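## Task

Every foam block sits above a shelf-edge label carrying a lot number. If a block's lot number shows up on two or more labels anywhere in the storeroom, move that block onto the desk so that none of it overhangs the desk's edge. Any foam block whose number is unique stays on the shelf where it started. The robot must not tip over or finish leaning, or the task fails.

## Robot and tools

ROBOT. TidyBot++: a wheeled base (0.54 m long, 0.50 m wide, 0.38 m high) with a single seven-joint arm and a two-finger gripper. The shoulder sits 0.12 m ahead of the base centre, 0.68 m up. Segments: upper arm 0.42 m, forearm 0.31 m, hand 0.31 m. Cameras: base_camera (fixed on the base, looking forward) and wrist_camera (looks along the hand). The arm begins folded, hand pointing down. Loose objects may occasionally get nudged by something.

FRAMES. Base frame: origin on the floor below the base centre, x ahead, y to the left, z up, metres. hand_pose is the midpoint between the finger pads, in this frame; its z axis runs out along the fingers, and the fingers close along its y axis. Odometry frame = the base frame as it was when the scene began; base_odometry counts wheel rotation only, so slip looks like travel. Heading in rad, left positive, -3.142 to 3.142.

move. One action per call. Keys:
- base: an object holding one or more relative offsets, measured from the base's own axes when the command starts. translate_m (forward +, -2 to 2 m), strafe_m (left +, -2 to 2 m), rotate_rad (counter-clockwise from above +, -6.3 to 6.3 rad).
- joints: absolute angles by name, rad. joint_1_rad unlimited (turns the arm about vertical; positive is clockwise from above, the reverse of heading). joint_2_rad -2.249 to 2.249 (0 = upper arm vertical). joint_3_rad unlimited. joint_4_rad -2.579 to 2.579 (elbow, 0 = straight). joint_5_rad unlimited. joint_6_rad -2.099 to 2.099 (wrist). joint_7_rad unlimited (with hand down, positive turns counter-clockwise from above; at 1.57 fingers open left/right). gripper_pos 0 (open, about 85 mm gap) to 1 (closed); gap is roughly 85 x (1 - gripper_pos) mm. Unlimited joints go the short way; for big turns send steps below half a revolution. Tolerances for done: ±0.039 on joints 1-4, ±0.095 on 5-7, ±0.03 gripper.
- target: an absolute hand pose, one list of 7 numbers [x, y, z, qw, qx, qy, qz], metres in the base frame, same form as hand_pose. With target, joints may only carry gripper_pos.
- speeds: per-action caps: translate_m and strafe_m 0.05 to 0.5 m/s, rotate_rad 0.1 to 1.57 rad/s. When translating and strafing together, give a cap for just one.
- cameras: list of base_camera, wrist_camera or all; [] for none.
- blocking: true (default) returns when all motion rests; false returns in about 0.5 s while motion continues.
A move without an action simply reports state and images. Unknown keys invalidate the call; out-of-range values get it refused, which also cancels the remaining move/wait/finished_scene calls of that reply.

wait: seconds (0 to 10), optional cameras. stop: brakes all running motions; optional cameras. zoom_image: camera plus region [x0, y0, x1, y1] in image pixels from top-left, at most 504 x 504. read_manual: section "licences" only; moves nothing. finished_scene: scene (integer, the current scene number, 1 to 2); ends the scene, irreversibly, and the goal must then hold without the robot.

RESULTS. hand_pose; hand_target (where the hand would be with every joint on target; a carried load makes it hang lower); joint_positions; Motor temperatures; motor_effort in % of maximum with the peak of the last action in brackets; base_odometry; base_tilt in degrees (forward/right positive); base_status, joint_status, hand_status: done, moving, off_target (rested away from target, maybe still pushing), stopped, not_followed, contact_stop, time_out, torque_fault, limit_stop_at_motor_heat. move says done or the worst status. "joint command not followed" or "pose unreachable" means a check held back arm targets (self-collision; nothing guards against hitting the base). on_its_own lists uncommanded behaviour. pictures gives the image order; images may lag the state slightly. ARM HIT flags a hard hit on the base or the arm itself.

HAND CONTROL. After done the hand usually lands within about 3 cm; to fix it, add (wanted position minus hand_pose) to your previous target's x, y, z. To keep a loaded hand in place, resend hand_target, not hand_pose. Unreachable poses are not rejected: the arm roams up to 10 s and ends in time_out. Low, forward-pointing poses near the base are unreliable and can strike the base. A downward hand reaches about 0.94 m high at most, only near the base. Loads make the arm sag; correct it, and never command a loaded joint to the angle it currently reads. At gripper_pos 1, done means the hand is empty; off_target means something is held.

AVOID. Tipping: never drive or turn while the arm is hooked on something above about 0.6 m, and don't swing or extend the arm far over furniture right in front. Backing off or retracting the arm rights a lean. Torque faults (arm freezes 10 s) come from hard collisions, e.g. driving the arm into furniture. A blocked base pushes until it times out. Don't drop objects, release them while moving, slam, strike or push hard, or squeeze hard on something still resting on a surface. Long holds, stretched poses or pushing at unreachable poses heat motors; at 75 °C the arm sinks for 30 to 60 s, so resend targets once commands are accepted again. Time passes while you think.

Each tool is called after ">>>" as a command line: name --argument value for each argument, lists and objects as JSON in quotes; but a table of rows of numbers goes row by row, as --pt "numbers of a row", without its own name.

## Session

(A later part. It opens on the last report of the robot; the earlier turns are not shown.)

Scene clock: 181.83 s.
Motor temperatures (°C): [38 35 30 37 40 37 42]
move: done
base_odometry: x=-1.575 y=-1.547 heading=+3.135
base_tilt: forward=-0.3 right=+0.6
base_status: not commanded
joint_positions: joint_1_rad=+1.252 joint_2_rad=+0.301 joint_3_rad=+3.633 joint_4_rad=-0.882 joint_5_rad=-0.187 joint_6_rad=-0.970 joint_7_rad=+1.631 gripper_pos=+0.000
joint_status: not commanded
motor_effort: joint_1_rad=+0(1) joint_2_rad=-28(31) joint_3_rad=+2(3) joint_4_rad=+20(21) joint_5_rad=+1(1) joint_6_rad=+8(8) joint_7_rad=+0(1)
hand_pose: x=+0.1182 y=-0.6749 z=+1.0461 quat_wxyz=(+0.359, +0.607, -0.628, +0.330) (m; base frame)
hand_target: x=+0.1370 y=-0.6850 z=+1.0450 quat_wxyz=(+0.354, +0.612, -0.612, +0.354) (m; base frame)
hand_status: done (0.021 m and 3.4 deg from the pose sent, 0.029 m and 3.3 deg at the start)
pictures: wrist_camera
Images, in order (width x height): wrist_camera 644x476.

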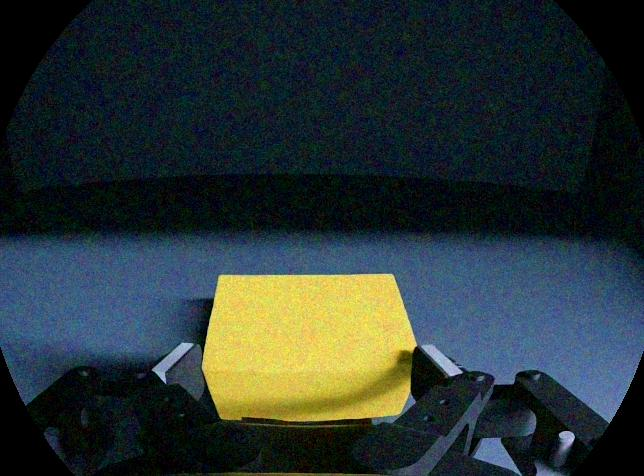

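>>> move --joints '{"gripper_pos":0.45}' --cameras '["wrist_camera"]'

>>> move --target '[0.137, -0.68, 1.13, 0.354, 0.612, -0.612, 0.354]' --cameras '["wrist_camera"]'

Scene clock: 182.80 s.
Motor temperatures (°C): [38 35 30 37 40 37 42]
move: done
base_odometry: x=-1.575 y=-1.547 heading=+3.135
base_tilt: forward=-0.4 right=+0.6
base_status: not commanded
joint_positions: joint_1_rad=+1.252 joint_2_rad=+0.301 joint_3_rad=+3.633 joint_4_rad=-0.882 joint_5_rad=-0.187 joint_6_rad=-0.969 joint_7_rad=+1.631 gripper_pos=+0.450
joint_status: all done
motor_effort: joint_1_rad=+0(1) joint_2_rad=-29(30) joint_3_rad=+2(2) joint_4_rad=+19(21) joint_5_rad=+0(1) joint_6_rad=+7(8) joint_7_rad=+0(1)
hand_pose: x=+0.1182 y=-0.6750 z=+1.0461 quat_wxyz=(+0.359, +0.607, -0.628, +0.330) (m; base frame)
hand_target: x=+0.1370 y=-0.6850 z=+1.0450 quat_wxyz=(+0.354, +0.612, -0.612, +0.354) (m; base frame)
hand_status: not commanded
pictures: wrist_camera
Images, in order (width x height): wrist_camera 644x476.

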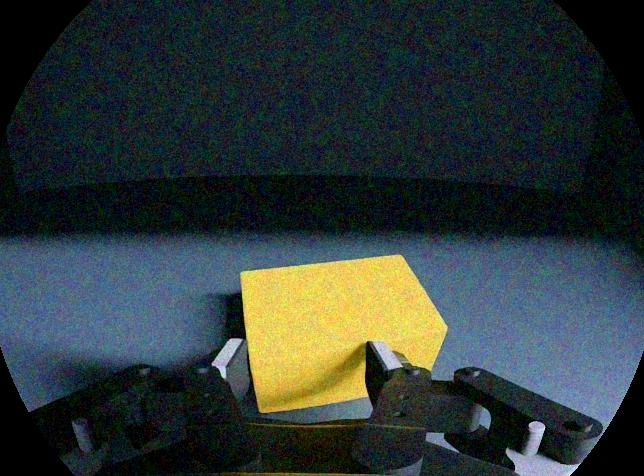

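Scene clock: 184.73 s.
Motor temperatures (°C): [38 35 30 37 40 37 42]
move: done
base_odometry: x=-1.575 y=-1.547 heading=+3.135
base_tilt: forward=-0.3 right=+0.6
base_status: not commanded
joint_positions: joint_1_rad=+1.468 joint_2_rad=+0.457 joint_3_rad=+3.385 joint_4_rad=-0.266 joint_5_rad=-0.187 joint_6_rad=-1.307 joint_7_rad=+1.613 gripper_pos=+0.450
joint_status: not commanded
motor_effort: joint_1_rad=+0(1) joint_2_rad=-32(32) joint_3_rad=+0(2) joint_4_rad=+16(22) joint_5_rad=+1(1) joint_6_rad=+8(9) joint_7_rad=+0(1)
hand_pose: x=+0.1498 y=-0.6736 z=+1.1584 quat_wxyz=(+0.373, +0.616, -0.582, +0.376) (m; base frame)
hand_target: x=+0.1370 y=-0.6800 z=+1.1300 quat_wxyz=(+0.354, +0.612, -0.612, +0.354) (m; base frame)
hand_status: done (0.032 m and 4.8 deg from the pose sent, 0.086 m and 3.4 deg at the start)
pictures: wrist_camera
Images, in order (width x height): wrist_camera 644x476.

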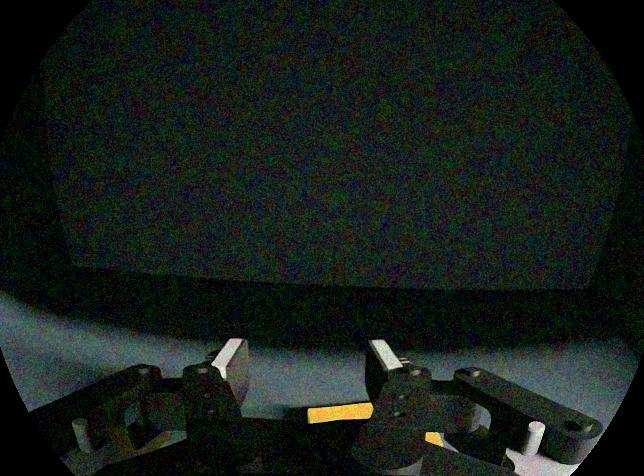

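>>> move --joints '{"gripper_pos":0}' --base '{"strafe_m":0.06}' --cameras '[]'

>>> move --target '[0.137, -0.68, 1.06, 0.354, 0.612, -0.612, 0.354]' --cameras '["wrist_camera"]'

Scene clock: 186.10 s.
Motor temperatures (°C): [38 35 30 37 40 37 42]
move: done
base_odometry: x=-1.576 y=-1.607 heading=+3.135
base_tilt: forward=-0.4 right=+0.6
base_status: done
joint_positions: joint_1_rad=+1.470 joint_2_rad=+0.468 joint_3_rad=+3.384 joint_4_rad=-0.261 joint_5_rad=-0.187 joint_6_rad=-1.313 joint_7_rad=+1.613 gripper_pos=+0.000
joint_status: all done
motor_effort: joint_1_rad=-1(1) joint_2_rad=-32(36) joint_3_rad=+0(1) joint_4_rad=+16(17) joint_5_rad=+1(1) joint_6_rad=+8(9) joint_7_rad=+0(1)
hand_pose: x=+0.1498 y=-0.6778 z=+1.1514 quat_wxyz=(+0.370, +0.619, -0.585, +0.372) (m; base frame)
hand_target: x=+0.1370 y=-0.6800 z=+1.1300 quat_wxyz=(+0.354, +0.612, -0.612, +0.354) (m; base frame)
hand_status: not commanded
pictures: none
No camera images: "cameras" was empty.

Scene clock: 187.97 s.
Motor temperatures (°C): [38 35 30 37 40 37 42]
move: done
base_odometry: x=-1.576 y=-1.607 heading=+3.135
base_tilt: forward=-0.4 right=+0.6
base_status: not commanded
joint_positions: joint_1_rad=+1.268 joint_2_rad=+0.314 joint_3_rad=+3.624 joint_4_rad=-0.820 joint_5_rad=-0.187 joint_6_rad=-1.025 joint_7_rad=+1.623 gripper_pos=+0.000
joint_status: not commanded
motor_effort: joint_1_rad=-1(1) joint_2_rad=-29(33) joint_3_rad=+2(2) joint_4_rad=+20(21) joint_5_rad=+0(1) joint_6_rad=+7(8) joint_7_rad=+0(1)
hand_pose: x=+0.1193 y=-0.6729 z=+1.0561 quat_wxyz=(+0.357, +0.607, -0.630, +0.328) (m; base frame)
hand_target: x=+0.1370 y=-0.6800 z=+1.0600 quat_wxyz=(+0.354, +0.612, -0.612, +0.354) (m; base frame)
hand_status: done (0.019 m and 3.7 deg from the pose sent, 0.092 m and 4.3 deg at the start)
pictures: wrist_camera
Images, in order (width x height): wrist_camera 644x476.

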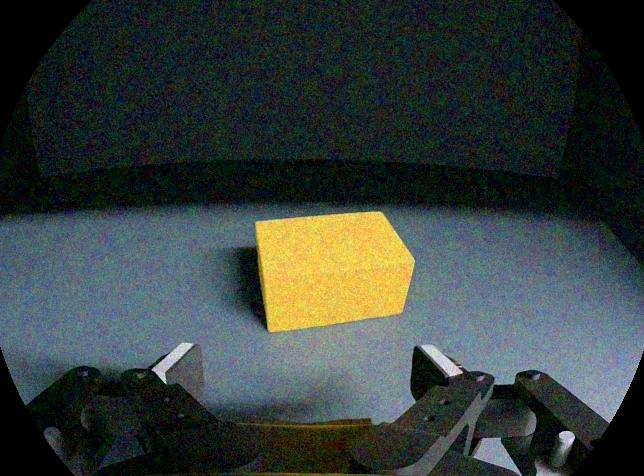

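>>> move --target '[0.122, -0.68, 1.065, 0.311, 0.678, -0.539, 0.391]' --cameras '["wrist_camera"]'

Scene clock: 189.97 s.
Motor temperatures (°C): [38 35 30 37 40 37 42]
move: done
base_odometry: x=-1.576 y=-1.607 heading=+3.135
base_tilt: forward=-0.3 right=+0.6
base_status: not commanded
joint_positions: joint_1_rad=+1.521 joint_2_rad=+0.315 joint_3_rad=+3.502 joint_4_rad=-0.782 joint_5_rad=-0.503 joint_6_rad=-1.045 joint_7_rad=+1.984 gripper_pos=+0.000
joint_status: not commanded
motor_effort: joint_1_rad=+0(2) joint_2_rad=-30(31) joint_3_rad=+1(3) joint_4_rad=+19(21) joint_5_rad=-2(2) joint_6_rad=+7(8) joint_7_rad=+0(1)
hand_pose: x=+0.0988 y=-0.6759 z=+1.0810 quat_wxyz=(+0.344, +0.656, -0.553, +0.381) (m; base frame)
hand_target: x=+0.1220 y=-0.6800 z=+1.0650 quat_wxyz=(+0.311, +0.678, -0.539, +0.391) (m; base frame)
hand_status: done (0.028 m and 4.9 deg from the pose sent, 0.012 m and 15.9 deg at the start)
pictures: wrist_camera
Images, in order (width x height): wrist_camera 644x476.

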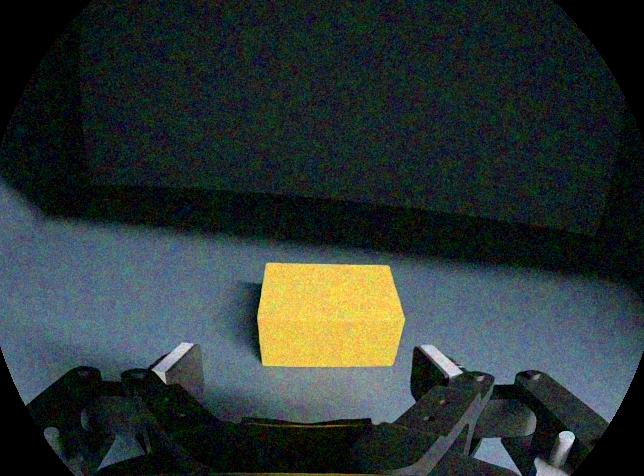

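>>> move --target '[0.118, -0.68, 1.03, 0.311, 0.678, -0.539, 0.391]' --cameras '["wrist_camera"]'

>>> move --base '{"strafe_m":-0.03}' --speeds '{"strafe_m":0.1}' --cameras '["wrist_camera"]'

Scene clock: 191.30 s.
Motor temperatures (°C): [38 35 30 37 40 37 42]
move: done
base_odometry: x=-1.576 y=-1.607 heading=+3.135
base_tilt: forward=-0.4 right=+0.6
base_status: not commanded
joint_positions: joint_1_rad=+1.497 joint_2_rad=+0.307 joint_3_rad=+3.529 joint_4_rad=-0.924 joint_5_rad=-0.559 joint_6_rad=-1.027 joint_7_rad=+2.079 gripper_pos=+0.000
joint_status: not commanded
motor_effort: joint_1_rad=-1(1) joint_2_rad=-31(32) joint_3_rad=+1(2) joint_4_rad=+20(22) joint_5_rad=-2(3) joint_6_rad=+6(7) joint_7_rad=+0(1)
hand_pose: x=+0.1047 y=-0.6725 z=+1.0222 quat_wxyz=(+0.306, +0.683, -0.554, +0.366) (m; base frame)
hand_target: x=+0.1180 y=-0.6800 z=+1.0300 quat_wxyz=(+0.311, +0.678, -0.539, +0.391) (m; base frame)
hand_status: done (0.017 m and 3.4 deg from the pose sent, 0.055 m and 4.9 deg at the start)
pictures: wrist_camera
Images, in order (width x height): wrist_camera 644x476.

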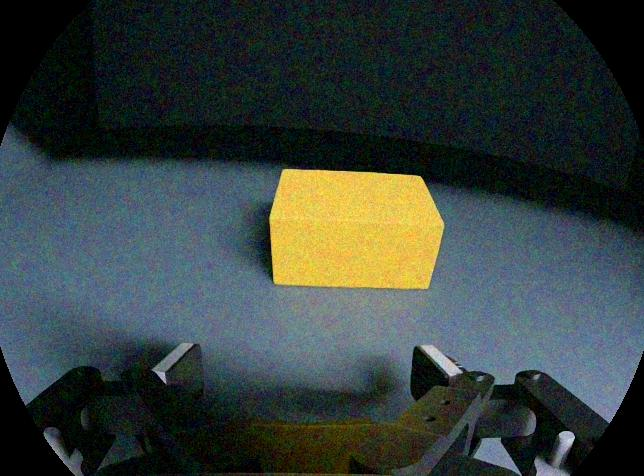

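Scene clock: 192.20 s.
Motor temperatures (°C): [38 35 30 37 40 37 42]
move: done
base_odometry: x=-1.576 y=-1.577 heading=+3.135
base_tilt: forward=-0.3 right=+0.6
base_status: done
joint_positions: joint_1_rad=+1.496 joint_2_rad=+0.299 joint_3_rad=+3.530 joint_4_rad=-0.925 joint_5_rad=-0.560 joint_6_rad=-1.026 joint_7_rad=+2.081 gripper_pos=+0.000
joint_status: not commanded
motor_effort: joint_1_rad=-1(1) joint_2_rad=-29(34) joint_3_rad=+1(2) joint_4_rad=+20(21) joint_5_rad=-2(3) joint_6_rad=+6(7) joint_7_rad=+0(1)
hand_pose: x=+0.1052 y=-0.6702 z=+1.0276 quat_wxyz=(+0.309, +0.682, -0.551, +0.368) (m; base frame)
hand_target: x=+0.1180 y=-0.6800 z=+1.0300 quat_wxyz=(+0.311, +0.678, -0.539, +0.391) (m; base frame)
hand_status: not commanded
pictures: wrist_camera
Images, in order (width x height): wrist_camera 644x476.

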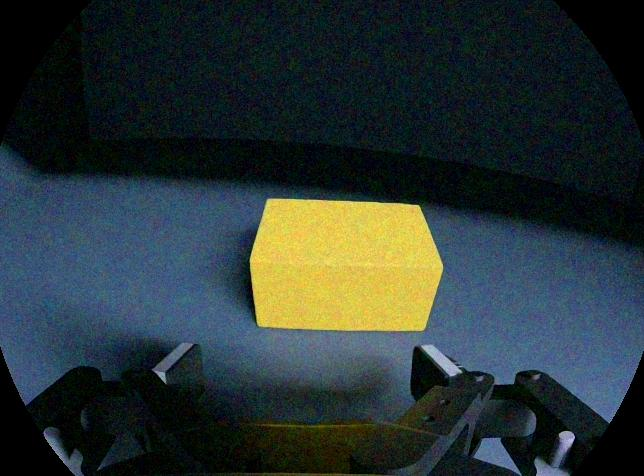

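>>> move --base '{"strafe_m":0.04,"translate_m":-0.034}' --joints '{"gripper_pos":1}' --cameras '["wrist_camera"]'

>>> move --base '{"strafe_m":-0.1}' --speeds '{"strafe_m":0.08}' --cameras '["wrist_camera"]'

Scene clock: 194.90 s.
Motor temperatures (°C): [38 36 30 37 40 37 42]
move: done
base_odometry: x=-1.542 y=-1.617 heading=+3.135
base_tilt: forward=-0.4 right=+0.6
base_status: done
joint_positions: joint_1_rad=+1.487 joint_2_rad=+0.289 joint_3_rad=+3.538 joint_4_rad=-0.926 joint_5_rad=-0.564 joint_6_rad=-1.025 joint_7_rad=+2.081 gripper_pos=+0.999
joint_status: all done
motor_effort: joint_1_rad=-1(4) joint_2_rad=-30(33) joint_3_rad=+1(3) joint_4_rad=+21(21) joint_5_rad=-3(3) joint_6_rad=+7(7) joint_7_rad=+0(1)
hand_pose: x=+0.1070 y=-0.6667 z=+1.0349 quat_wxyz=(+0.312, +0.680, -0.549, +0.372) (m; base frame)
hand_target: x=+0.1180 y=-0.6800 z=+1.0300 quat_wxyz=(+0.311, +0.678, -0.539, +0.391) (m; base frame)
hand_status: not commanded
pictures: wrist_camera
Images, in order (width x height): wrist_camera 644x476.

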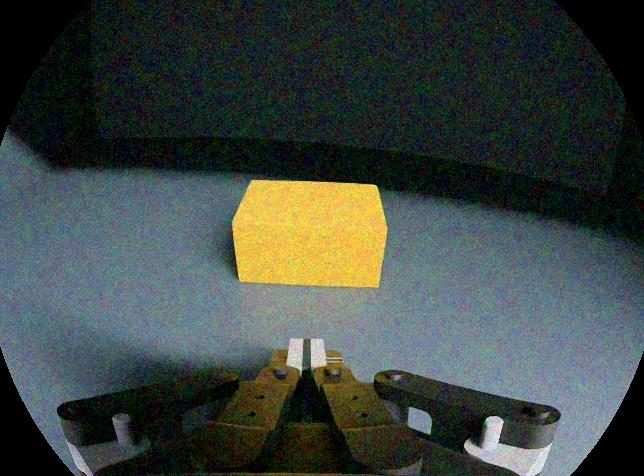

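Scene clock: 196.70 s.
Motor temperatures (°C): [38 36 30 37 40 37 42]
move: done
base_odometry: x=-1.541 y=-1.517 heading=+3.134
base_tilt: forward=-0.3 right=+0.6
base_status: done
joint_positions: joint_1_rad=+1.487 joint_2_rad=+0.290 joint_3_rad=+3.538 joint_4_rad=-0.926 joint_5_rad=-0.564 joint_6_rad=-1.025 joint_7_rad=+2.081 gripper_pos=+0.999
joint_status: not commanded
motor_effort: joint_1_rad=+0(3) joint_2_rad=-30(32) joint_3_rad=+1(2) joint_4_rad=+20(21) joint_5_rad=-3(3) joint_6_rad=+7(8) joint_7_rad=+0(1)
hand_pose: x=+0.1072 y=-0.6671 z=+1.0342 quat_wxyz=(+0.312, +0.680, -0.549, +0.372) (m; base frame)
hand_target: x=+0.1180 y=-0.6800 z=+1.0300 quat_wxyz=(+0.311, +0.678, -0.539, +0.391) (m; base frame)
hand_status: not commanded
pictures: wrist_camera
Images, in order (width x height): wrist_camera 644x476.

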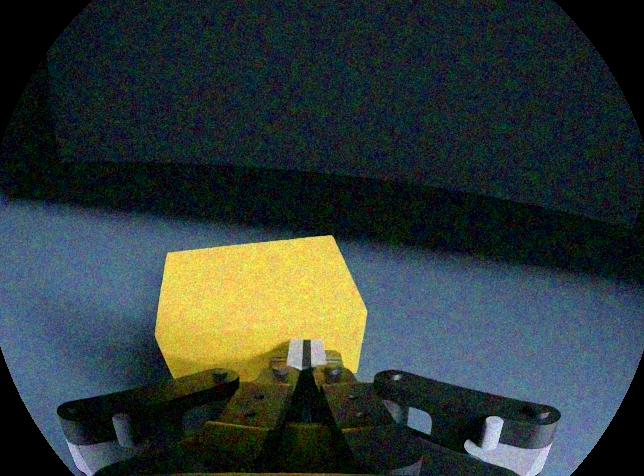

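>>> move --target '[0.11, -0.74, 1.03, 0.311, 0.678, -0.539, 0.391]'

Scene clock: 198.23 s.
Motor temperatures (°C): [38 36 30 37 40 37 42]
move: done
base_odometry: x=-1.541 y=-1.517 heading=+3.134
base_tilt: forward=-0.3 right=+0.6
base_status: not commanded
joint_positions: joint_1_rad=+1.626 joint_2_rad=+0.459 joint_3_rad=+3.345 joint_4_rad=-0.670 joint_5_rad=-0.564 joint_6_rad=-1.025 joint_7_rad=+2.059 gripper_pos=+0.999
joint_status: not commanded
motor_effort: joint_1_rad=+0(1) joint_2_rad=-35(37) joint_3_rad=+0(2) joint_4_rad=+19(21) joint_5_rad=-3(3) joint_6_rad=+7(8) joint_7_rad=+0(1)
hand_pose: x=+0.1235 y=-0.7336 z=+1.0497 quat_wxyz=(+0.320, +0.680, -0.519, +0.407) (m; base frame)
hand_target: x=+0.1100 y=-0.7400 z=+1.0300 quat_wxyz=(+0.311, +0.678, -0.539, +0.391) (m; base frame)
hand_status: done (0.025 m and 3.1 deg from the pose sent, 0.073 m and 2.5 deg at the start)
pictures: base_camera, wrist_camera
Images, in order (width x height): base_camera 644x364, wrist_camera 644x476.

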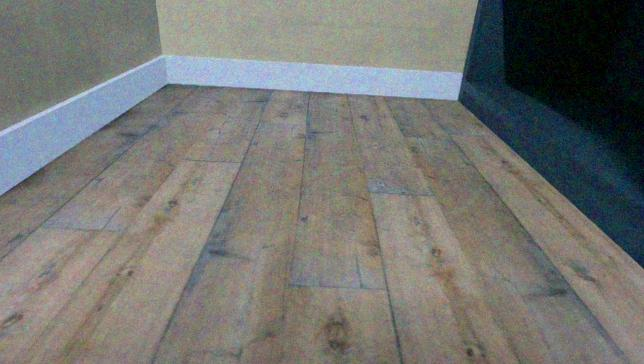

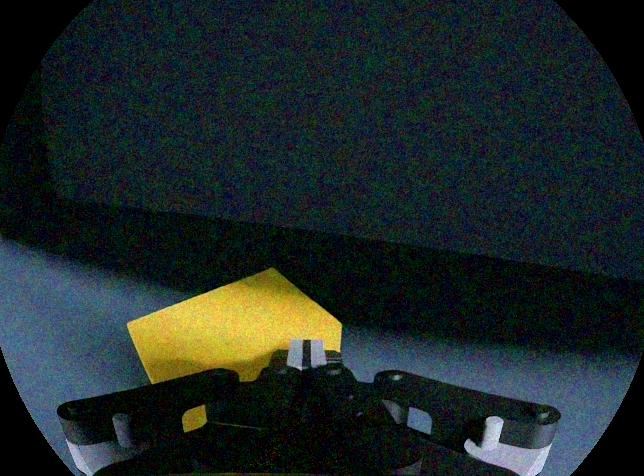

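>>> move --base '{"strafe_m":0.15}' --cameras '["wrist_camera"]'

Scene clock: 199.93 s.
Motor temperatures (°C): [38 36 30 37 40 37 42]
move: done
base_odometry: x=-1.542 y=-1.667 heading=+3.134
base_tilt: forward=-0.3 right=+0.6
base_status: done
joint_positions: joint_1_rad=+1.631 joint_2_rad=+0.465 joint_3_rad=+3.342 joint_4_rad=-0.666 joint_5_rad=-0.564 joint_6_rad=-1.025 joint_7_rad=+2.059 gripper_pos=+0.999
joint_status: not commanded
motor_effort: joint_1_rad=-1(2) joint_2_rad=-35(39) joint_3_rad=+0(1) joint_4_rad=+20(21) joint_5_rad=-2(3) joint_6_rad=+8(8) joint_7_rad=+0(1)
hand_pose: x=+0.1214 y=-0.7355 z=+1.0480 quat_wxyz=(+0.320, +0.680, -0.520, +0.406) (m; base frame)
hand_target: x=+0.1100 y=-0.7400 z=+1.0300 quat_wxyz=(+0.311, +0.678, -0.539, +0.391) (m; base frame)
hand_status: not commanded
pictures: wrist_camera
Images, in order (width x height): wrist_camera 644x476.

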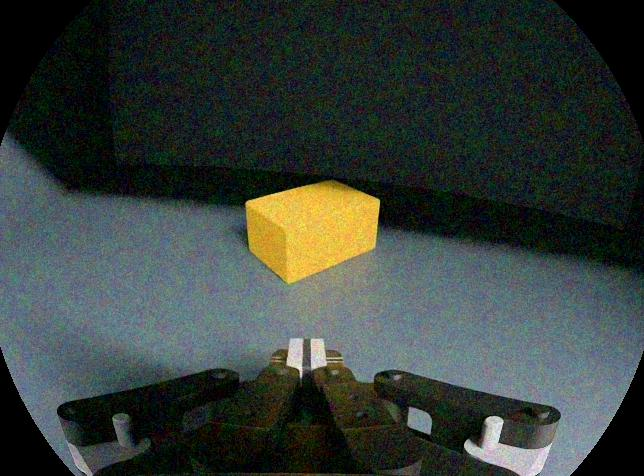

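>>> move --base '{"strafe_m":0.08,"translate_m":0.2}' --joints '{"gripper_pos":0}' --cameras '[]'

>>> move --target '[0.03, -0.67, 1.10, 0.496, 0.383, -0.735, 0.258]' --cameras '["wrist_camera"]'

>>> move --base '{"strafe_m":-0.12}' --cameras '["wrist_camera"]'

Scene clock: 202.23 s.
Motor temperatures (°C): [38 36 30 37 40 37 42]
move: done
base_odometry: x=-1.742 y=-1.745 heading=+3.135
base_tilt: forward=-0.3 right=+0.6
base_status: done
joint_positions: joint_1_rad=+1.636 joint_2_rad=+0.465 joint_3_rad=+3.337 joint_4_rad=-0.665 joint_5_rad=-0.564 joint_6_rad=-1.025 joint_7_rad=+2.059 gripper_pos=+0.000
joint_status: all done
motor_effort: joint_1_rad=-1(3) joint_2_rad=-35(38) joint_3_rad=+0(2) joint_4_rad=+19(21) joint_5_rad=-3(3) joint_6_rad=+7(8) joint_7_rad=+0(1)
hand_pose: x=+0.1205 y=-0.7356 z=+1.0481 quat_wxyz=(+0.319, +0.679, -0.520, +0.407) (m; base frame)
hand_target: x=+0.1100 y=-0.7400 z=+1.0300 quat_wxyz=(+0.311, +0.678, -0.539, +0.391) (m; base frame)
hand_status: not commanded
pictures: none
No camera images: "cameras" was empty.

Scene clock: 204.47 s.
Motor temperatures (°C): [38 36 30 37 40 37 42]
move: done
base_odometry: x=-1.742 y=-1.745 heading=+3.135
base_tilt: forward=-0.3 right=+0.6
base_status: not commanded
joint_positions: joint_1_rad=+1.082 joint_2_rad=+0.425 joint_3_rad=+3.889 joint_4_rad=-0.679 joint_5_rad=+0.212 joint_6_rad=-1.025 joint_7_rad=+1.044 gripper_pos=+0.000
joint_status: not commanded
motor_effort: joint_1_rad=-1(1) joint_2_rad=-30(36) joint_3_rad=+5(5) joint_4_rad=+19(21) joint_5_rad=+4(4) joint_6_rad=+7(8) joint_7_rad=+0(1)
hand_pose: x=+0.0465 y=-0.6811 z=+1.1140 quat_wxyz=(+0.488, +0.398, -0.720, +0.291) (m; base frame)
hand_target: x=+0.0300 y=-0.6700 z=+1.1000 quat_wxyz=(+0.496, +0.383, -0.735, +0.258) (m; base frame)
hand_status: done (0.024 m and 4.6 deg from the pose sent, 0.123 m and 50.0 deg at the start)
pictures: wrist_camera
Images, in order (width x height): wrist_camera 644x476.

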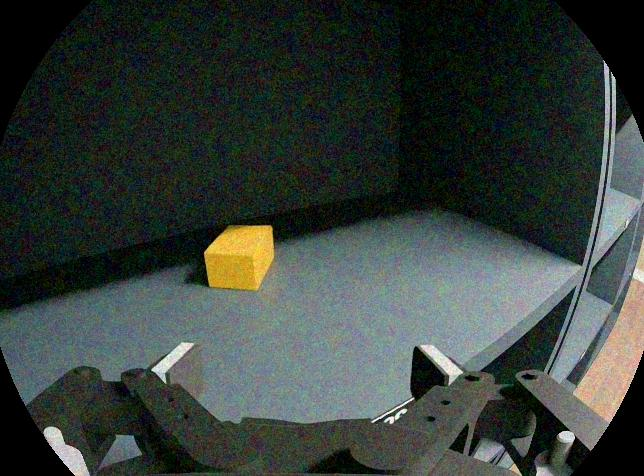

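Scene clock: 205.83 s.
Motor temperatures (°C): [38 36 30 37 40 37 42]
move: done
base_odometry: x=-1.742 y=-1.625 heading=+3.135
base_tilt: forward=-0.3 right=+0.6
base_status: done
joint_positions: joint_1_rad=+1.080 joint_2_rad=+0.422 joint_3_rad=+3.891 joint_4_rad=-0.683 joint_5_rad=+0.216 joint_6_rad=-1.025 joint_7_rad=+1.042 gripper_pos=+0.000
joint_status: not commanded
motor_effort: joint_1_rad=+0(1) joint_2_rad=-30(36) joint_3_rad=+5(5) joint_4_rad=+19(20) joint_5_rad=+4(5) joint_6_rad=+7(8) joint_7_rad=+0(1)
hand_pose: x=+0.0453 y=-0.6798 z=+1.1143 quat_wxyz=(+0.488, +0.397, -0.721, +0.290) (m; base frame)
hand_target: x=+0.0300 y=-0.6700 z=+1.1000 quat_wxyz=(+0.496, +0.383, -0.735, +0.258) (m; base frame)
hand_status: not commanded
pictures: wrist_camera
Images, in order (width x height): wrist_camera 644x476.

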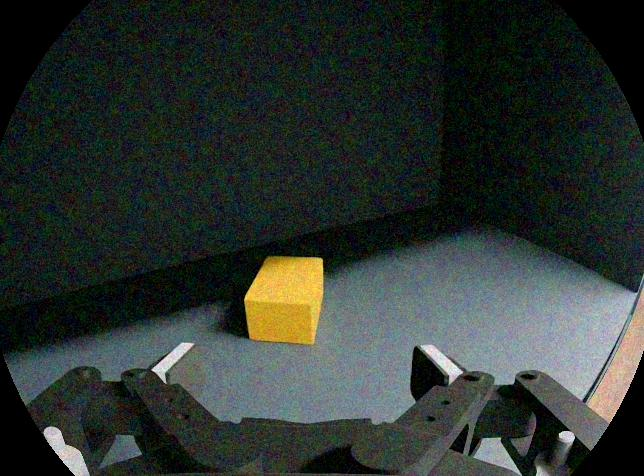

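>>> move --base '{"strafe_m":-0.07,"translate_m":-0.01}' --cameras '[]'

>>> move --target '[0.02, -0.68, 1.035, 0.496, 0.383, -0.735, 0.258]' --cameras '["wrist_camera"]'

Scene clock: 209.10 s.
Motor temperatures (°C): [38 36 30 37 40 37 42]
move: done
base_odometry: x=-1.731 y=-1.555 heading=+3.136
base_tilt: forward=-0.3 right=+0.6
base_status: done
joint_positions: joint_1_rad=+1.078 joint_2_rad=+0.421 joint_3_rad=+3.891 joint_4_rad=-0.684 joint_5_rad=+0.216 joint_6_rad=-1.025 joint_7_rad=+1.042 gripper_pos=+0.000
joint_status: not commanded
motor_effort: joint_1_rad=-1(2) joint_2_rad=-30(34) joint_3_rad=+5(5) joint_4_rad=+19(20) joint_5_rad=+4(5) joint_6_rad=+7(8) joint_7_rad=+0(1)
hand_pose: x=+0.0460 y=-0.6795 z=+1.1143 quat_wxyz=(+0.488, +0.398, -0.721, +0.290) (m; base frame)
hand_target: x=+0.0300 y=-0.6700 z=+1.1000 quat_wxyz=(+0.496, +0.383, -0.735, +0.258) (m; base frame)
hand_status: not commanded
pictures: none
No camera images: "cameras" was empty.

Scene clock: 210.50 s.
Motor temperatures (°C): [38 36 30 37 40 37 42]
move: done
base_odometry: x=-1.731 y=-1.555 heading=+3.136
base_tilt: forward=-0.3 right=+0.6
base_status: not commanded
joint_positions: joint_1_rad=+0.955 joint_2_rad=+0.412 joint_3_rad=+4.015 joint_4_rad=-0.979 joint_5_rad=+0.250 joint_6_rad=-0.880 joint_7_rad=+0.946 gripper_pos=+0.000
joint_status: not commanded
motor_effort: joint_1_rad=-1(1) joint_2_rad=-29(31) joint_3_rad=+6(6) joint_4_rad=+19(21) joint_5_rad=+4(5) joint_6_rad=+6(8) joint_7_rad=-1(1)
hand_pose: x=+0.0266 y=-0.6780 z=+1.0239 quat_wxyz=(+0.472, +0.391, -0.749, +0.253) (m; base frame)
hand_target: x=+0.0200 y=-0.6800 z=+1.0350 quat_wxyz=(+0.496, +0.383, -0.735, +0.258) (m; base frame)
hand_status: done (0.013 m and 3.4 deg from the pose sent, 0.083 m and 4.4 deg at the start)
pictures: wrist_camera
Images, in order (width x height): wrist_camera 644x476.

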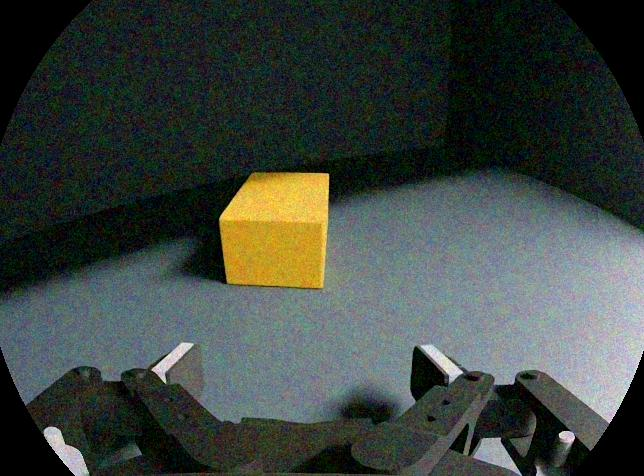

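>>> move --base '{"strafe_m":-0.045,"translate_m":-0.02}' --speeds '{"strafe_m":0.1}' --cameras '["wrist_camera"]'

>>> move --target '[0.008, -0.72, 1.035, 0.496, 0.383, -0.735, 0.258]' --cameras '["wrist_camera"]'

Scene clock: 211.93 s.
Motor temperatures (°C): [38 36 30 37 40 37 42]
move: done
base_odometry: x=-1.711 y=-1.510 heading=+3.136
base_tilt: forward=-0.4 right=+0.6
base_status: done
joint_positions: joint_1_rad=+0.948 joint_2_rad=+0.406 joint_3_rad=+4.017 joint_4_rad=-0.980 joint_5_rad=+0.251 joint_6_rad=-0.876 joint_7_rad=+0.945 gripper_pos=+0.000
joint_status: not commanded
motor_effort: joint_1_rad=-1(2) joint_2_rad=-28(30) joint_3_rad=+6(7) joint_4_rad=+19(21) joint_5_rad=+4(5) joint_6_rad=+6(7) joint_7_rad=+0(1)
hand_pose: x=+0.0292 y=-0.6772 z=+1.0280 quat_wxyz=(+0.472, +0.391, -0.747, +0.258) (m; base frame)
hand_target: x=+0.0200 y=-0.6800 z=+1.0350 quat_wxyz=(+0.496, +0.383, -0.735, +0.258) (m; base frame)
hand_status: not commanded
pictures: wrist_camera
Images, in order (width x height): wrist_camera 644x476.

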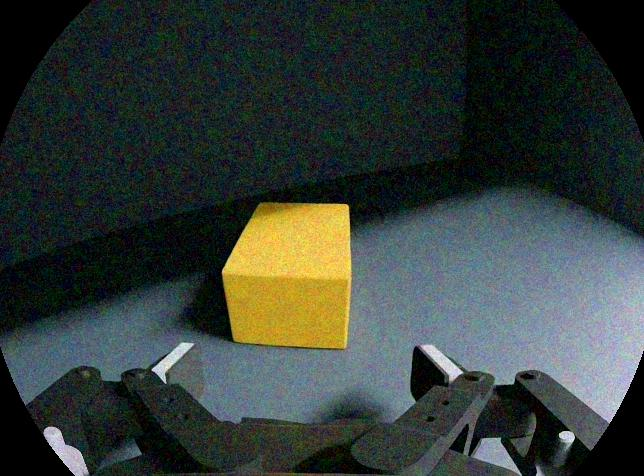

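Scene clock: 213.07 s.
Motor temperatures (°C): [38 36 30 37 40 37 42]
move: done
base_odometry: x=-1.711 y=-1.510 heading=+3.136
base_tilt: forward=-0.3 right=+0.6
base_status: not commanded
joint_positions: joint_1_rad=+1.091 joint_2_rad=+0.475 joint_3_rad=+3.953 joint_4_rad=-0.850 joint_5_rad=+0.251 joint_6_rad=-0.876 joint_7_rad=+0.945 gripper_pos=+0.000
joint_status: not commanded
motor_effort: joint_1_rad=-1(2) joint_2_rad=-32(33) joint_3_rad=+6(7) joint_4_rad=+20(20) joint_5_rad=+4(5) joint_6_rad=+7(8) joint_7_rad=+0(0)
hand_pose: x=-0.0040 y=-0.7042 z=+1.0484 quat_wxyz=(+0.502, +0.369, -0.739, +0.257) (m; base frame)
hand_target: x=+0.0080 y=-0.7200 z=+1.0350 quat_wxyz=(+0.496, +0.383, -0.735, +0.258) (m; base frame)
hand_status: done (0.024 m and 1.8 deg from the pose sent, 0.048 m and 3.2 deg at the start)
pictures: wrist_camera
Images, in order (width x height): wrist_camera 644x476.

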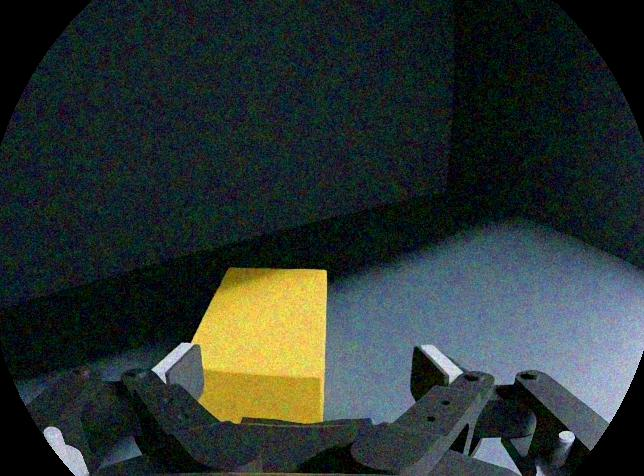

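>>> move --base '{"translate_m":0.026}' --speeds '{"translate_m":0.08}' --cameras '[]'

>>> move --target '[0.006, -0.745, 1.02, 0.496, 0.383, -0.735, 0.258]' --cameras '["wrist_camera"]'

Scene clock: 214.17 s.
Motor temperatures (°C): [38 36 30 37 40 37 42]
move: done
base_odometry: x=-1.737 y=-1.510 heading=+3.136
base_tilt: forward=-0.3 right=+0.6
base_status: done
joint_positions: joint_1_rad=+1.096 joint_2_rad=+0.478 joint_3_rad=+3.947 joint_4_rad=-0.847 joint_5_rad=+0.251 joint_6_rad=-0.876 joint_7_rad=+0.945 gripper_pos=+0.000
joint_status: not commanded
motor_effort: joint_1_rad=+0(3) joint_2_rad=-32(33) joint_3_rad=+6(7) joint_4_rad=+19(20) joint_5_rad=+5(5) joint_6_rad=+7(8) joint_7_rad=+0(1)
hand_pose: x=-0.0045 y=-0.7056 z=+1.0471 quat_wxyz=(+0.502, +0.369, -0.739, +0.256) (m; base frame)
hand_target: x=+0.0080 y=-0.7200 z=+1.0350 quat_wxyz=(+0.496, +0.383, -0.735, +0.258) (m; base frame)
hand_status: not commanded
pictures: none
No camera images: "cameras" was empty.

Scene clock: 215.07 s.
Motor temperatures (°C): [38 36 30 37 40 37 42]
move: done
base_odometry: x=-1.737 y=-1.510 heading=+3.136
base_tilt: forward=-0.3 right=+0.6
base_status: not commanded
joint_positions: joint_1_rad=+1.147 joint_2_rad=+0.540 joint_3_rad=+3.920 joint_4_rad=-0.787 joint_5_rad=+0.251 joint_6_rad=-0.876 joint_7_rad=+0.945 gripper_pos=+0.000
joint_status: not commanded
motor_effort: joint_1_rad=-1(1) joint_2_rad=-35(37) joint_3_rad=+6(7) joint_4_rad=+19(21) joint_5_rad=+5(5) joint_6_rad=+6(7) joint_7_rad=+0(0)
hand_pose: x=-0.0074 y=-0.7291 z=+1.0363 quat_wxyz=(+0.512, +0.373, -0.733, +0.246) (m; base frame)
hand_target: x=+0.0060 y=-0.7450 z=+1.0200 quat_wxyz=(+0.496, +0.383, -0.735, +0.258) (m; base frame)
hand_status: done (0.026 m and 2.6 deg from the pose sent, 0.049 m and 1.8 deg at the start)
pictures: wrist_camera
Images, in order (width x height): wrist_camera 644x476.

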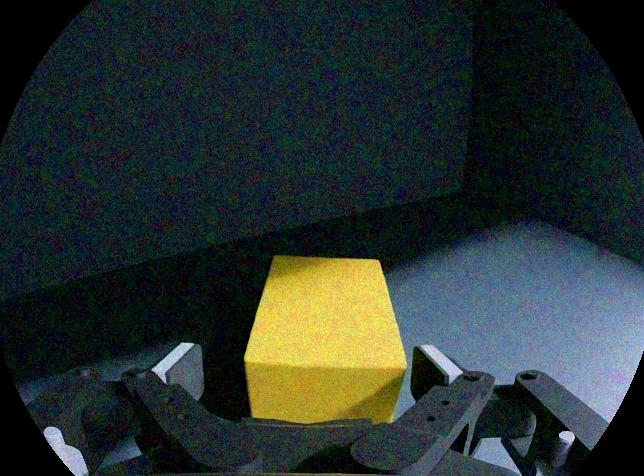

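>>> move --base '{"strafe_m":-0.02}' --speeds '{"strafe_m":0.08}' --cameras '[]'

>>> move --target '[-0.003, -0.747, 1.002, 0.496, 0.383, -0.735, 0.258]' --cameras '["wrist_camera"]'

>>> move --joints '{"gripper_pos":0.7}' --cameras '["wrist_camera"]'

Scene clock: 216.03 s.
Motor temperatures (°C): [38 36 30 37 40 37 42]
move: done
base_odometry: x=-1.738 y=-1.490 heading=+3.136
base_tilt: forward=-0.3 right=+0.6
base_status: done
joint_positions: joint_1_rad=+1.147 joint_2_rad=+0.547 joint_3_rad=+3.920 joint_4_rad=-0.787 joint_5_rad=+0.251 joint_6_rad=-0.876 joint_7_rad=+0.945 gripper_pos=+0.000
joint_status: not commanded
motor_effort: joint_1_rad=-1(2) joint_2_rad=-35(37) joint_3_rad=+7(7) joint_4_rad=+20(21) joint_5_rad=+5(5) joint_6_rad=+7(7) joint_7_rad=+0(0)
hand_pose: x=-0.0064 y=-0.7312 z=+1.0326 quat_wxyz=(+0.512, +0.375, -0.733, +0.244) (m; base frame)
hand_target: x=+0.0060 y=-0.7450 z=+1.0200 quat_wxyz=(+0.496, +0.383, -0.735, +0.258) (m; base frame)
hand_status: not commanded
pictures: none
No camera images: "cameras" was empty.

Scene clock: 216.87 s.
Motor temperatures (°C): [38 36 30 37 40 37 42]
move: done
base_odometry: x=-1.738 y=-1.490 heading=+3.136
base_tilt: forward=-0.4 right=+0.6
base_status: not commanded
joint_positions: joint_1_rad=+1.147 joint_2_rad=+0.547 joint_3_rad=+3.927 joint_4_rad=-0.833 joint_5_rad=+0.251 joint_6_rad=-0.839 joint_7_rad=+0.945 gripper_pos=+0.000
joint_status: not commanded
motor_effort: joint_1_rad=-1(1) joint_2_rad=-35(36) joint_3_rad=+7(7) joint_4_rad=+20(21) joint_5_rad=+5(5) joint_6_rad=+6(7) joint_7_rad=+0(1)
hand_pose: x=-0.0147 y=-0.7327 z=+1.0180 quat_wxyz=(+0.511, +0.378, -0.735, +0.238) (m; base frame)
hand_target: x=-0.0030 y=-0.7470 z=+1.0020 quat_wxyz=(+0.496, +0.383, -0.735, +0.258) (m; base frame)
hand_status: done (0.024 m and 2.9 deg from the pose sent, 0.035 m and 2.6 deg at the start)
pictures: wrist_camera
Images, in order (width x height): wrist_camera 644x476.

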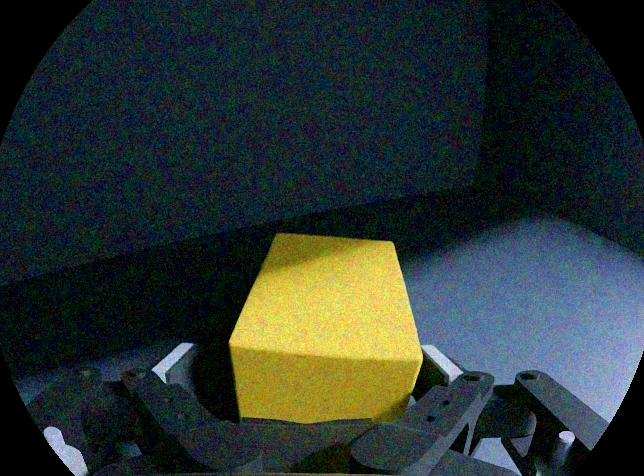

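Scene clock: 217.80 s.
Motor temperatures (°C): [38 36 30 37 40 37 42]
move: off_target
base_odometry: x=-1.738 y=-1.490 heading=+3.136
base_tilt: forward=-0.3 right=+0.6
base_status: not commanded
joint_positions: joint_1_rad=+1.147 joint_2_rad=+0.546 joint_3_rad=+3.927 joint_4_rad=-0.833 joint_5_rad=+0.251 joint_6_rad=-0.837 joint_7_rad=+0.945 gripper_pos=+0.397
joint_status: gripper_pos off_target (ended at +0.397, target +0.700)
motor_effort: joint_1_rad=-1(1) joint_2_rad=-34(35) joint_3_rad=+6(7) joint_4_rad=+19(21) joint_5_rad=+4(5) joint_6_rad=+6(7) joint_7_rad=+0(0)
hand_pose: x=-0.0146 y=-0.7329 z=+1.0188 quat_wxyz=(+0.511, +0.378, -0.734, +0.239) (m; base frame)
hand_target: x=-0.0030 y=-0.7470 z=+1.0020 quat_wxyz=(+0.496, +0.383, -0.735, +0.258) (m; base frame)
hand_status: not commanded
pictures: wrist_camera
Images, in order (width x height): wrist_camera 644x476.

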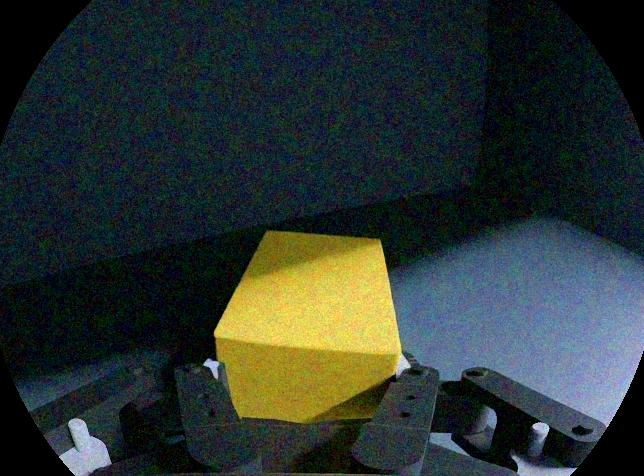

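>>> move --target '[-0.003, -0.70, 1.06, 0.496, 0.383, -0.735, 0.258]' --cameras '["wrist_camera"]'

>>> move --base '{"strafe_m":0.32}' --speeds '{"strafe_m":0.25}'

Scene clock: 219.03 s.
Motor temperatures (°C): [38 36 30 37 40 37 42]
move: done
base_odometry: x=-1.738 y=-1.490 heading=+3.136
base_tilt: forward=-0.3 right=+0.6
base_status: not commanded
joint_positions: joint_1_rad=+1.133 joint_2_rad=+0.446 joint_3_rad=+3.927 joint_4_rad=-0.820 joint_5_rad=+0.251 joint_6_rad=-0.875 joint_7_rad=+0.970 gripper_pos=+0.397
joint_status: not commanded
motor_effort: joint_1_rad=+0(1) joint_2_rad=-31(38) joint_3_rad=+5(8) joint_4_rad=+20(22) joint_5_rad=+4(5) joint_6_rad=+7(8) joint_7_rad=+0(1)
hand_pose: x=-0.0210 y=-0.6959 z=+1.0759 quat_wxyz=(+0.510, +0.361, -0.733, +0.268) (m; base frame)
hand_target: x=-0.0030 y=-0.7000 z=+1.0600 quat_wxyz=(+0.496, +0.383, -0.735, +0.258) (m; base frame)
hand_status: done (0.024 m and 3.2 deg from the pose sent, 0.054 m and 2.8 deg at the start)
pictures: wrist_camera
Images, in order (width x height): wrist_camera 644x476.

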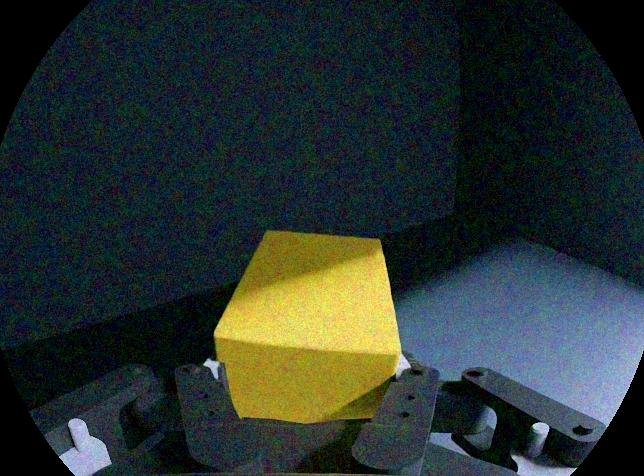

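Scene clock: 223.27 s.
Motor temperatures (°C): [38 36 30 37 40 37 42]
move: time_out
base_odometry: x=-1.739 y=-1.781 heading=+3.139
base_tilt: forward=-0.4 right=+0.6
base_status: strafe_m time_out (by the wheels' count: +0.291 of +0.320)
joint_positions: joint_1_rad=+1.124 joint_2_rad=+0.441 joint_3_rad=+3.928 joint_4_rad=-0.814 joint_5_rad=+0.251 joint_6_rad=-0.883 joint_7_rad=+0.970 gripper_pos=+0.397
joint_status: not commanded
motor_effort: joint_1_rad=-1(10) joint_2_rad=-31(44) joint_3_rad=+6(9) joint_4_rad=+20(24) joint_5_rad=+4(5) joint_6_rad=+7(11) joint_7_rad=+0(1)
hand_pose: x=-0.0160 y=-0.6938 z=+1.0807 quat_wxyz=(+0.509, +0.362, -0.732, +0.272) (m; base frame)
hand_target: x=-0.0030 y=-0.7000 z=+1.0600 quat_wxyz=(+0.496, +0.383, -0.735, +0.258) (m; base frame)
hand_status: not commanded
pictures: base_camera, wrist_camera
Images, in order (width x height): base_camera 644x364, wrist_camera 644x476.

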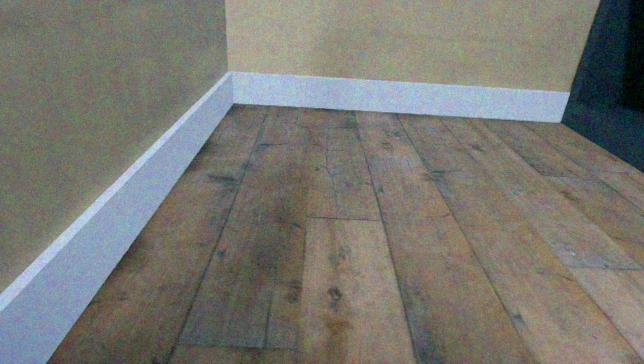

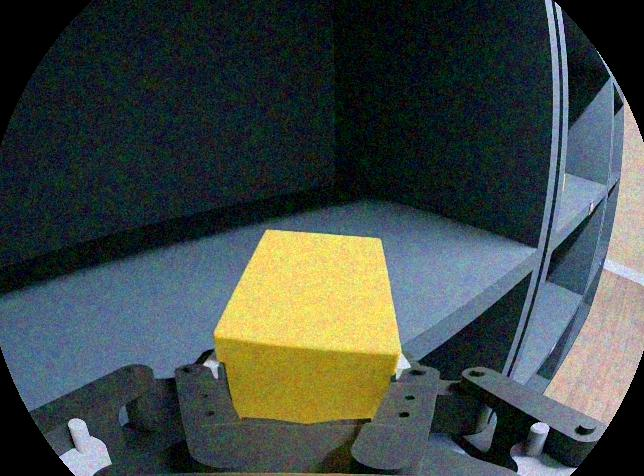

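>>> move --base '{"strafe_m":-0.04}' --cameras '[]'

>>> move --target '[0.2, -0.43, 1.1, 0.354, 0.612, -0.612, 0.354]' --cameras '["wrist_camera"]'

Scene clock: 224.40 s.
Motor temperatures (°C): [38 36 30 37 40 37 42]
move: done
base_odometry: x=-1.739 y=-1.741 heading=+3.140
base_tilt: forward=-0.4 right=+0.6
base_status: done
joint_positions: joint_1_rad=+1.124 joint_2_rad=+0.450 joint_3_rad=+3.928 joint_4_rad=-0.814 joint_5_rad=+0.251 joint_6_rad=-0.883 joint_7_rad=+0.970 gripper_pos=+0.397
joint_status: not commanded
motor_effort: joint_1_rad=+0(2) joint_2_rad=-32(35) joint_3_rad=+5(6) joint_4_rad=+20(21) joint_5_rad=+4(5) joint_6_rad=+7(8) joint_7_rad=+0(1)
hand_pose: x=-0.0144 y=-0.6970 z=+1.0756 quat_wxyz=(+0.509, +0.364, -0.732, +0.268) (m; base frame)
hand_target: x=-0.0030 y=-0.7000 z=+1.0600 quat_wxyz=(+0.496, +0.383, -0.735, +0.258) (m; base frame)
hand_status: not commanded
pictures: none
No camera images: "cameras" was empty.

Scene clock: 226.63 s.
Motor temperatures (°C): [38 36 30 37 40 37 42]
move: done
base_odometry: x=-1.739 y=-1.741 heading=+3.140
base_tilt: forward=-0.3 right=+0.6
base_status: not commanded
joint_positions: joint_1_rad=+0.659 joint_2_rad=-0.232 joint_3_rad=+3.433 joint_4_rad=-1.219 joint_5_rad=+0.576 joint_6_rad=-1.174 joint_7_rad=+0.970 gripper_pos=+0.397
joint_status: not commanded
motor_effort: joint_1_rad=+0(2) joint_2_rad=-8(34) joint_3_rad=-1(6) joint_4_rad=+18(21) joint_5_rad=+4(4) joint_6_rad=+7(8) joint_7_rad=+0(1)
hand_pose: x=+0.2090 y=-0.4364 z=+1.1155 quat_wxyz=(+0.327, +0.586, -0.626, +0.396) (m; base frame)
hand_target: x=+0.2000 y=-0.4300 z=+1.1000 quat_wxyz=(+0.354, +0.612, -0.612, +0.354) (m; base frame)
hand_status: done (0.019 m and 6.7 deg from the pose sent, 0.343 m and 37.7 deg at the start)
pictures: wrist_camera
Images, in order (width x height): wrist_camera 644x476.

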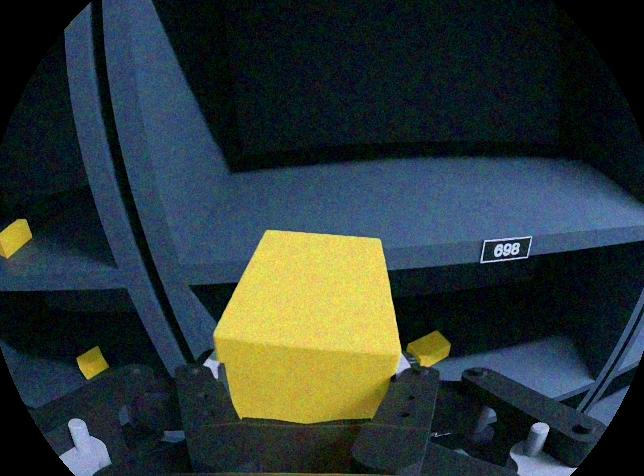

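>>> move --target '[0.45, 0.0, 1.0, 0.0, 0.866, 0.0, 0.5]' --cameras '[]'

>>> move --base '{"translate_m":-1.6,"strafe_m":-0.03}' --cameras '[]'

>>> move --base '{"translate_m":-1.54}'

>>> move --base '{"strafe_m":-1.8}'

Scene clock: 229.13 s.
Motor temperatures (°C): [38 36 30 37 40 37 42]
move: done
base_odometry: x=-1.739 y=-1.741 heading=+3.140
base_tilt: forward=-0.3 right=+0.6
base_status: not commanded
joint_positions: joint_1_rad=+0.015 joint_2_rad=-0.560 joint_3_rad=+3.160 joint_4_rad=-1.721 joint_5_rad=+0.072 joint_6_rad=-0.975 joint_7_rad=+1.529 gripper_pos=+0.397
joint_status: not commanded
motor_effort: joint_1_rad=-1(1) joint_2_rad=+0(9) joint_3_rad=+0(3) joint_4_rad=+20(22) joint_5_rad=+1(4) joint_6_rad=+8(8) joint_7_rad=+0(1)
hand_pose: x=+0.4457 y=-0.0302 z=+0.9973 quat_wxyz=(+0.029, +0.875, -0.031, +0.482) (m; base frame)
hand_target: x=+0.4500 y=+0.0000 z=+1.0000 quat_wxyz=(+0.000, +0.866, +0.000, +0.500) (m; base frame)
hand_status: done (0.031 m and 5.4 deg from the pose sent, 0.512 m and 90.2 deg at the start)
pictures: none
No camera images: "cameras" was empty.

Scene clock: 233.73 s.
Motor temperatures (°C): [38 36 30 37 40 37 42]
move: done
base_odometry: x=-0.139 y=-1.713 heading=+3.140
base_tilt: forward=-0.4 right=+0.6
base_status: done
joint_positions: joint_1_rad=+0.015 joint_2_rad=-0.571 joint_3_rad=+3.160 joint_4_rad=-1.723 joint_5_rad=+0.069 joint_6_rad=-0.972 joint_7_rad=+1.530 gripper_pos=+0.397
joint_status: not commanded
motor_effort: joint_1_rad=-1(1) joint_2_rad=-1(4) joint_3_rad=+0(1) joint_4_rad=+20(22) joint_5_rad=+1(1) joint_6_rad=+8(9) joint_7_rad=+0(1)
hand_pose: x=+0.4430 y=-0.0292 z=+1.0006 quat_wxyz=(+0.028, +0.872, -0.030, +0.487) (m; base frame)
hand_target: x=+0.4500 y=+0.0000 z=+1.0000 quat_wxyz=(+0.000, +0.866, +0.000, +0.500) (m; base frame)
hand_status: not commanded
pictures: none
No camera images: "cameras" was empty.

Scene clock: 241.40 s.
Motor temperatures (°C): [38 36 30 37 40 37 42]
move: time_out
base_odometry: x=+1.371 y=-1.716 heading=-3.141
base_tilt: forward=-0.3 right=+0.6
base_status: translate_m time_out (by the wheels' count: -1.510 of -1.540)
joint_positions: joint_1_rad=+0.012 joint_2_rad=-0.579 joint_3_rad=+3.155 joint_4_rad=-1.729 joint_5_rad=+0.063 joint_6_rad=-0.965 joint_7_rad=+1.531 gripper_pos=+0.397
joint_status: not commanded
motor_effort: joint_1_rad=-1(2) joint_2_rad=+0(15) joint_3_rad=+0(5) joint_4_rad=+20(24) joint_5_rad=+1(3) joint_6_rad=+8(10) joint_7_rad=+0(1)
hand_pose: x=+0.4414 y=-0.0245 z=+1.0017 quat_wxyz=(+0.024, +0.870, -0.026, +0.491) (m; base frame)
hand_target: x=+0.4500 y=+0.0000 z=+1.0000 quat_wxyz=(+0.000, +0.866, +0.000, +0.500) (m; base frame)
hand_status: not commanded
pictures: base_camera, wrist_camera
Images, in order (width x height): base_camera 644x364, wrist_camera 644x476.

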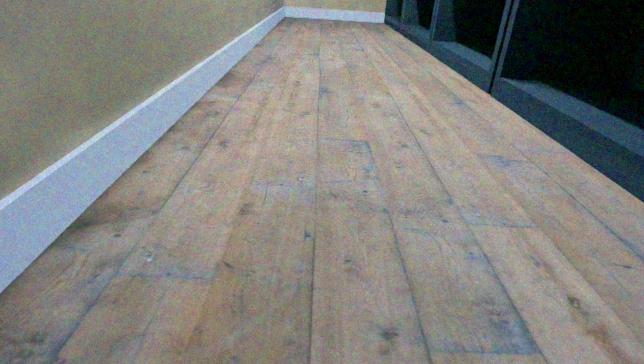

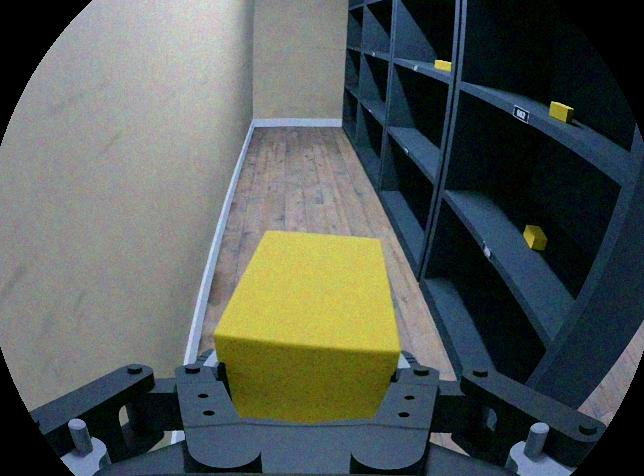

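not run: a stop that you did not command came earlier in this reply.


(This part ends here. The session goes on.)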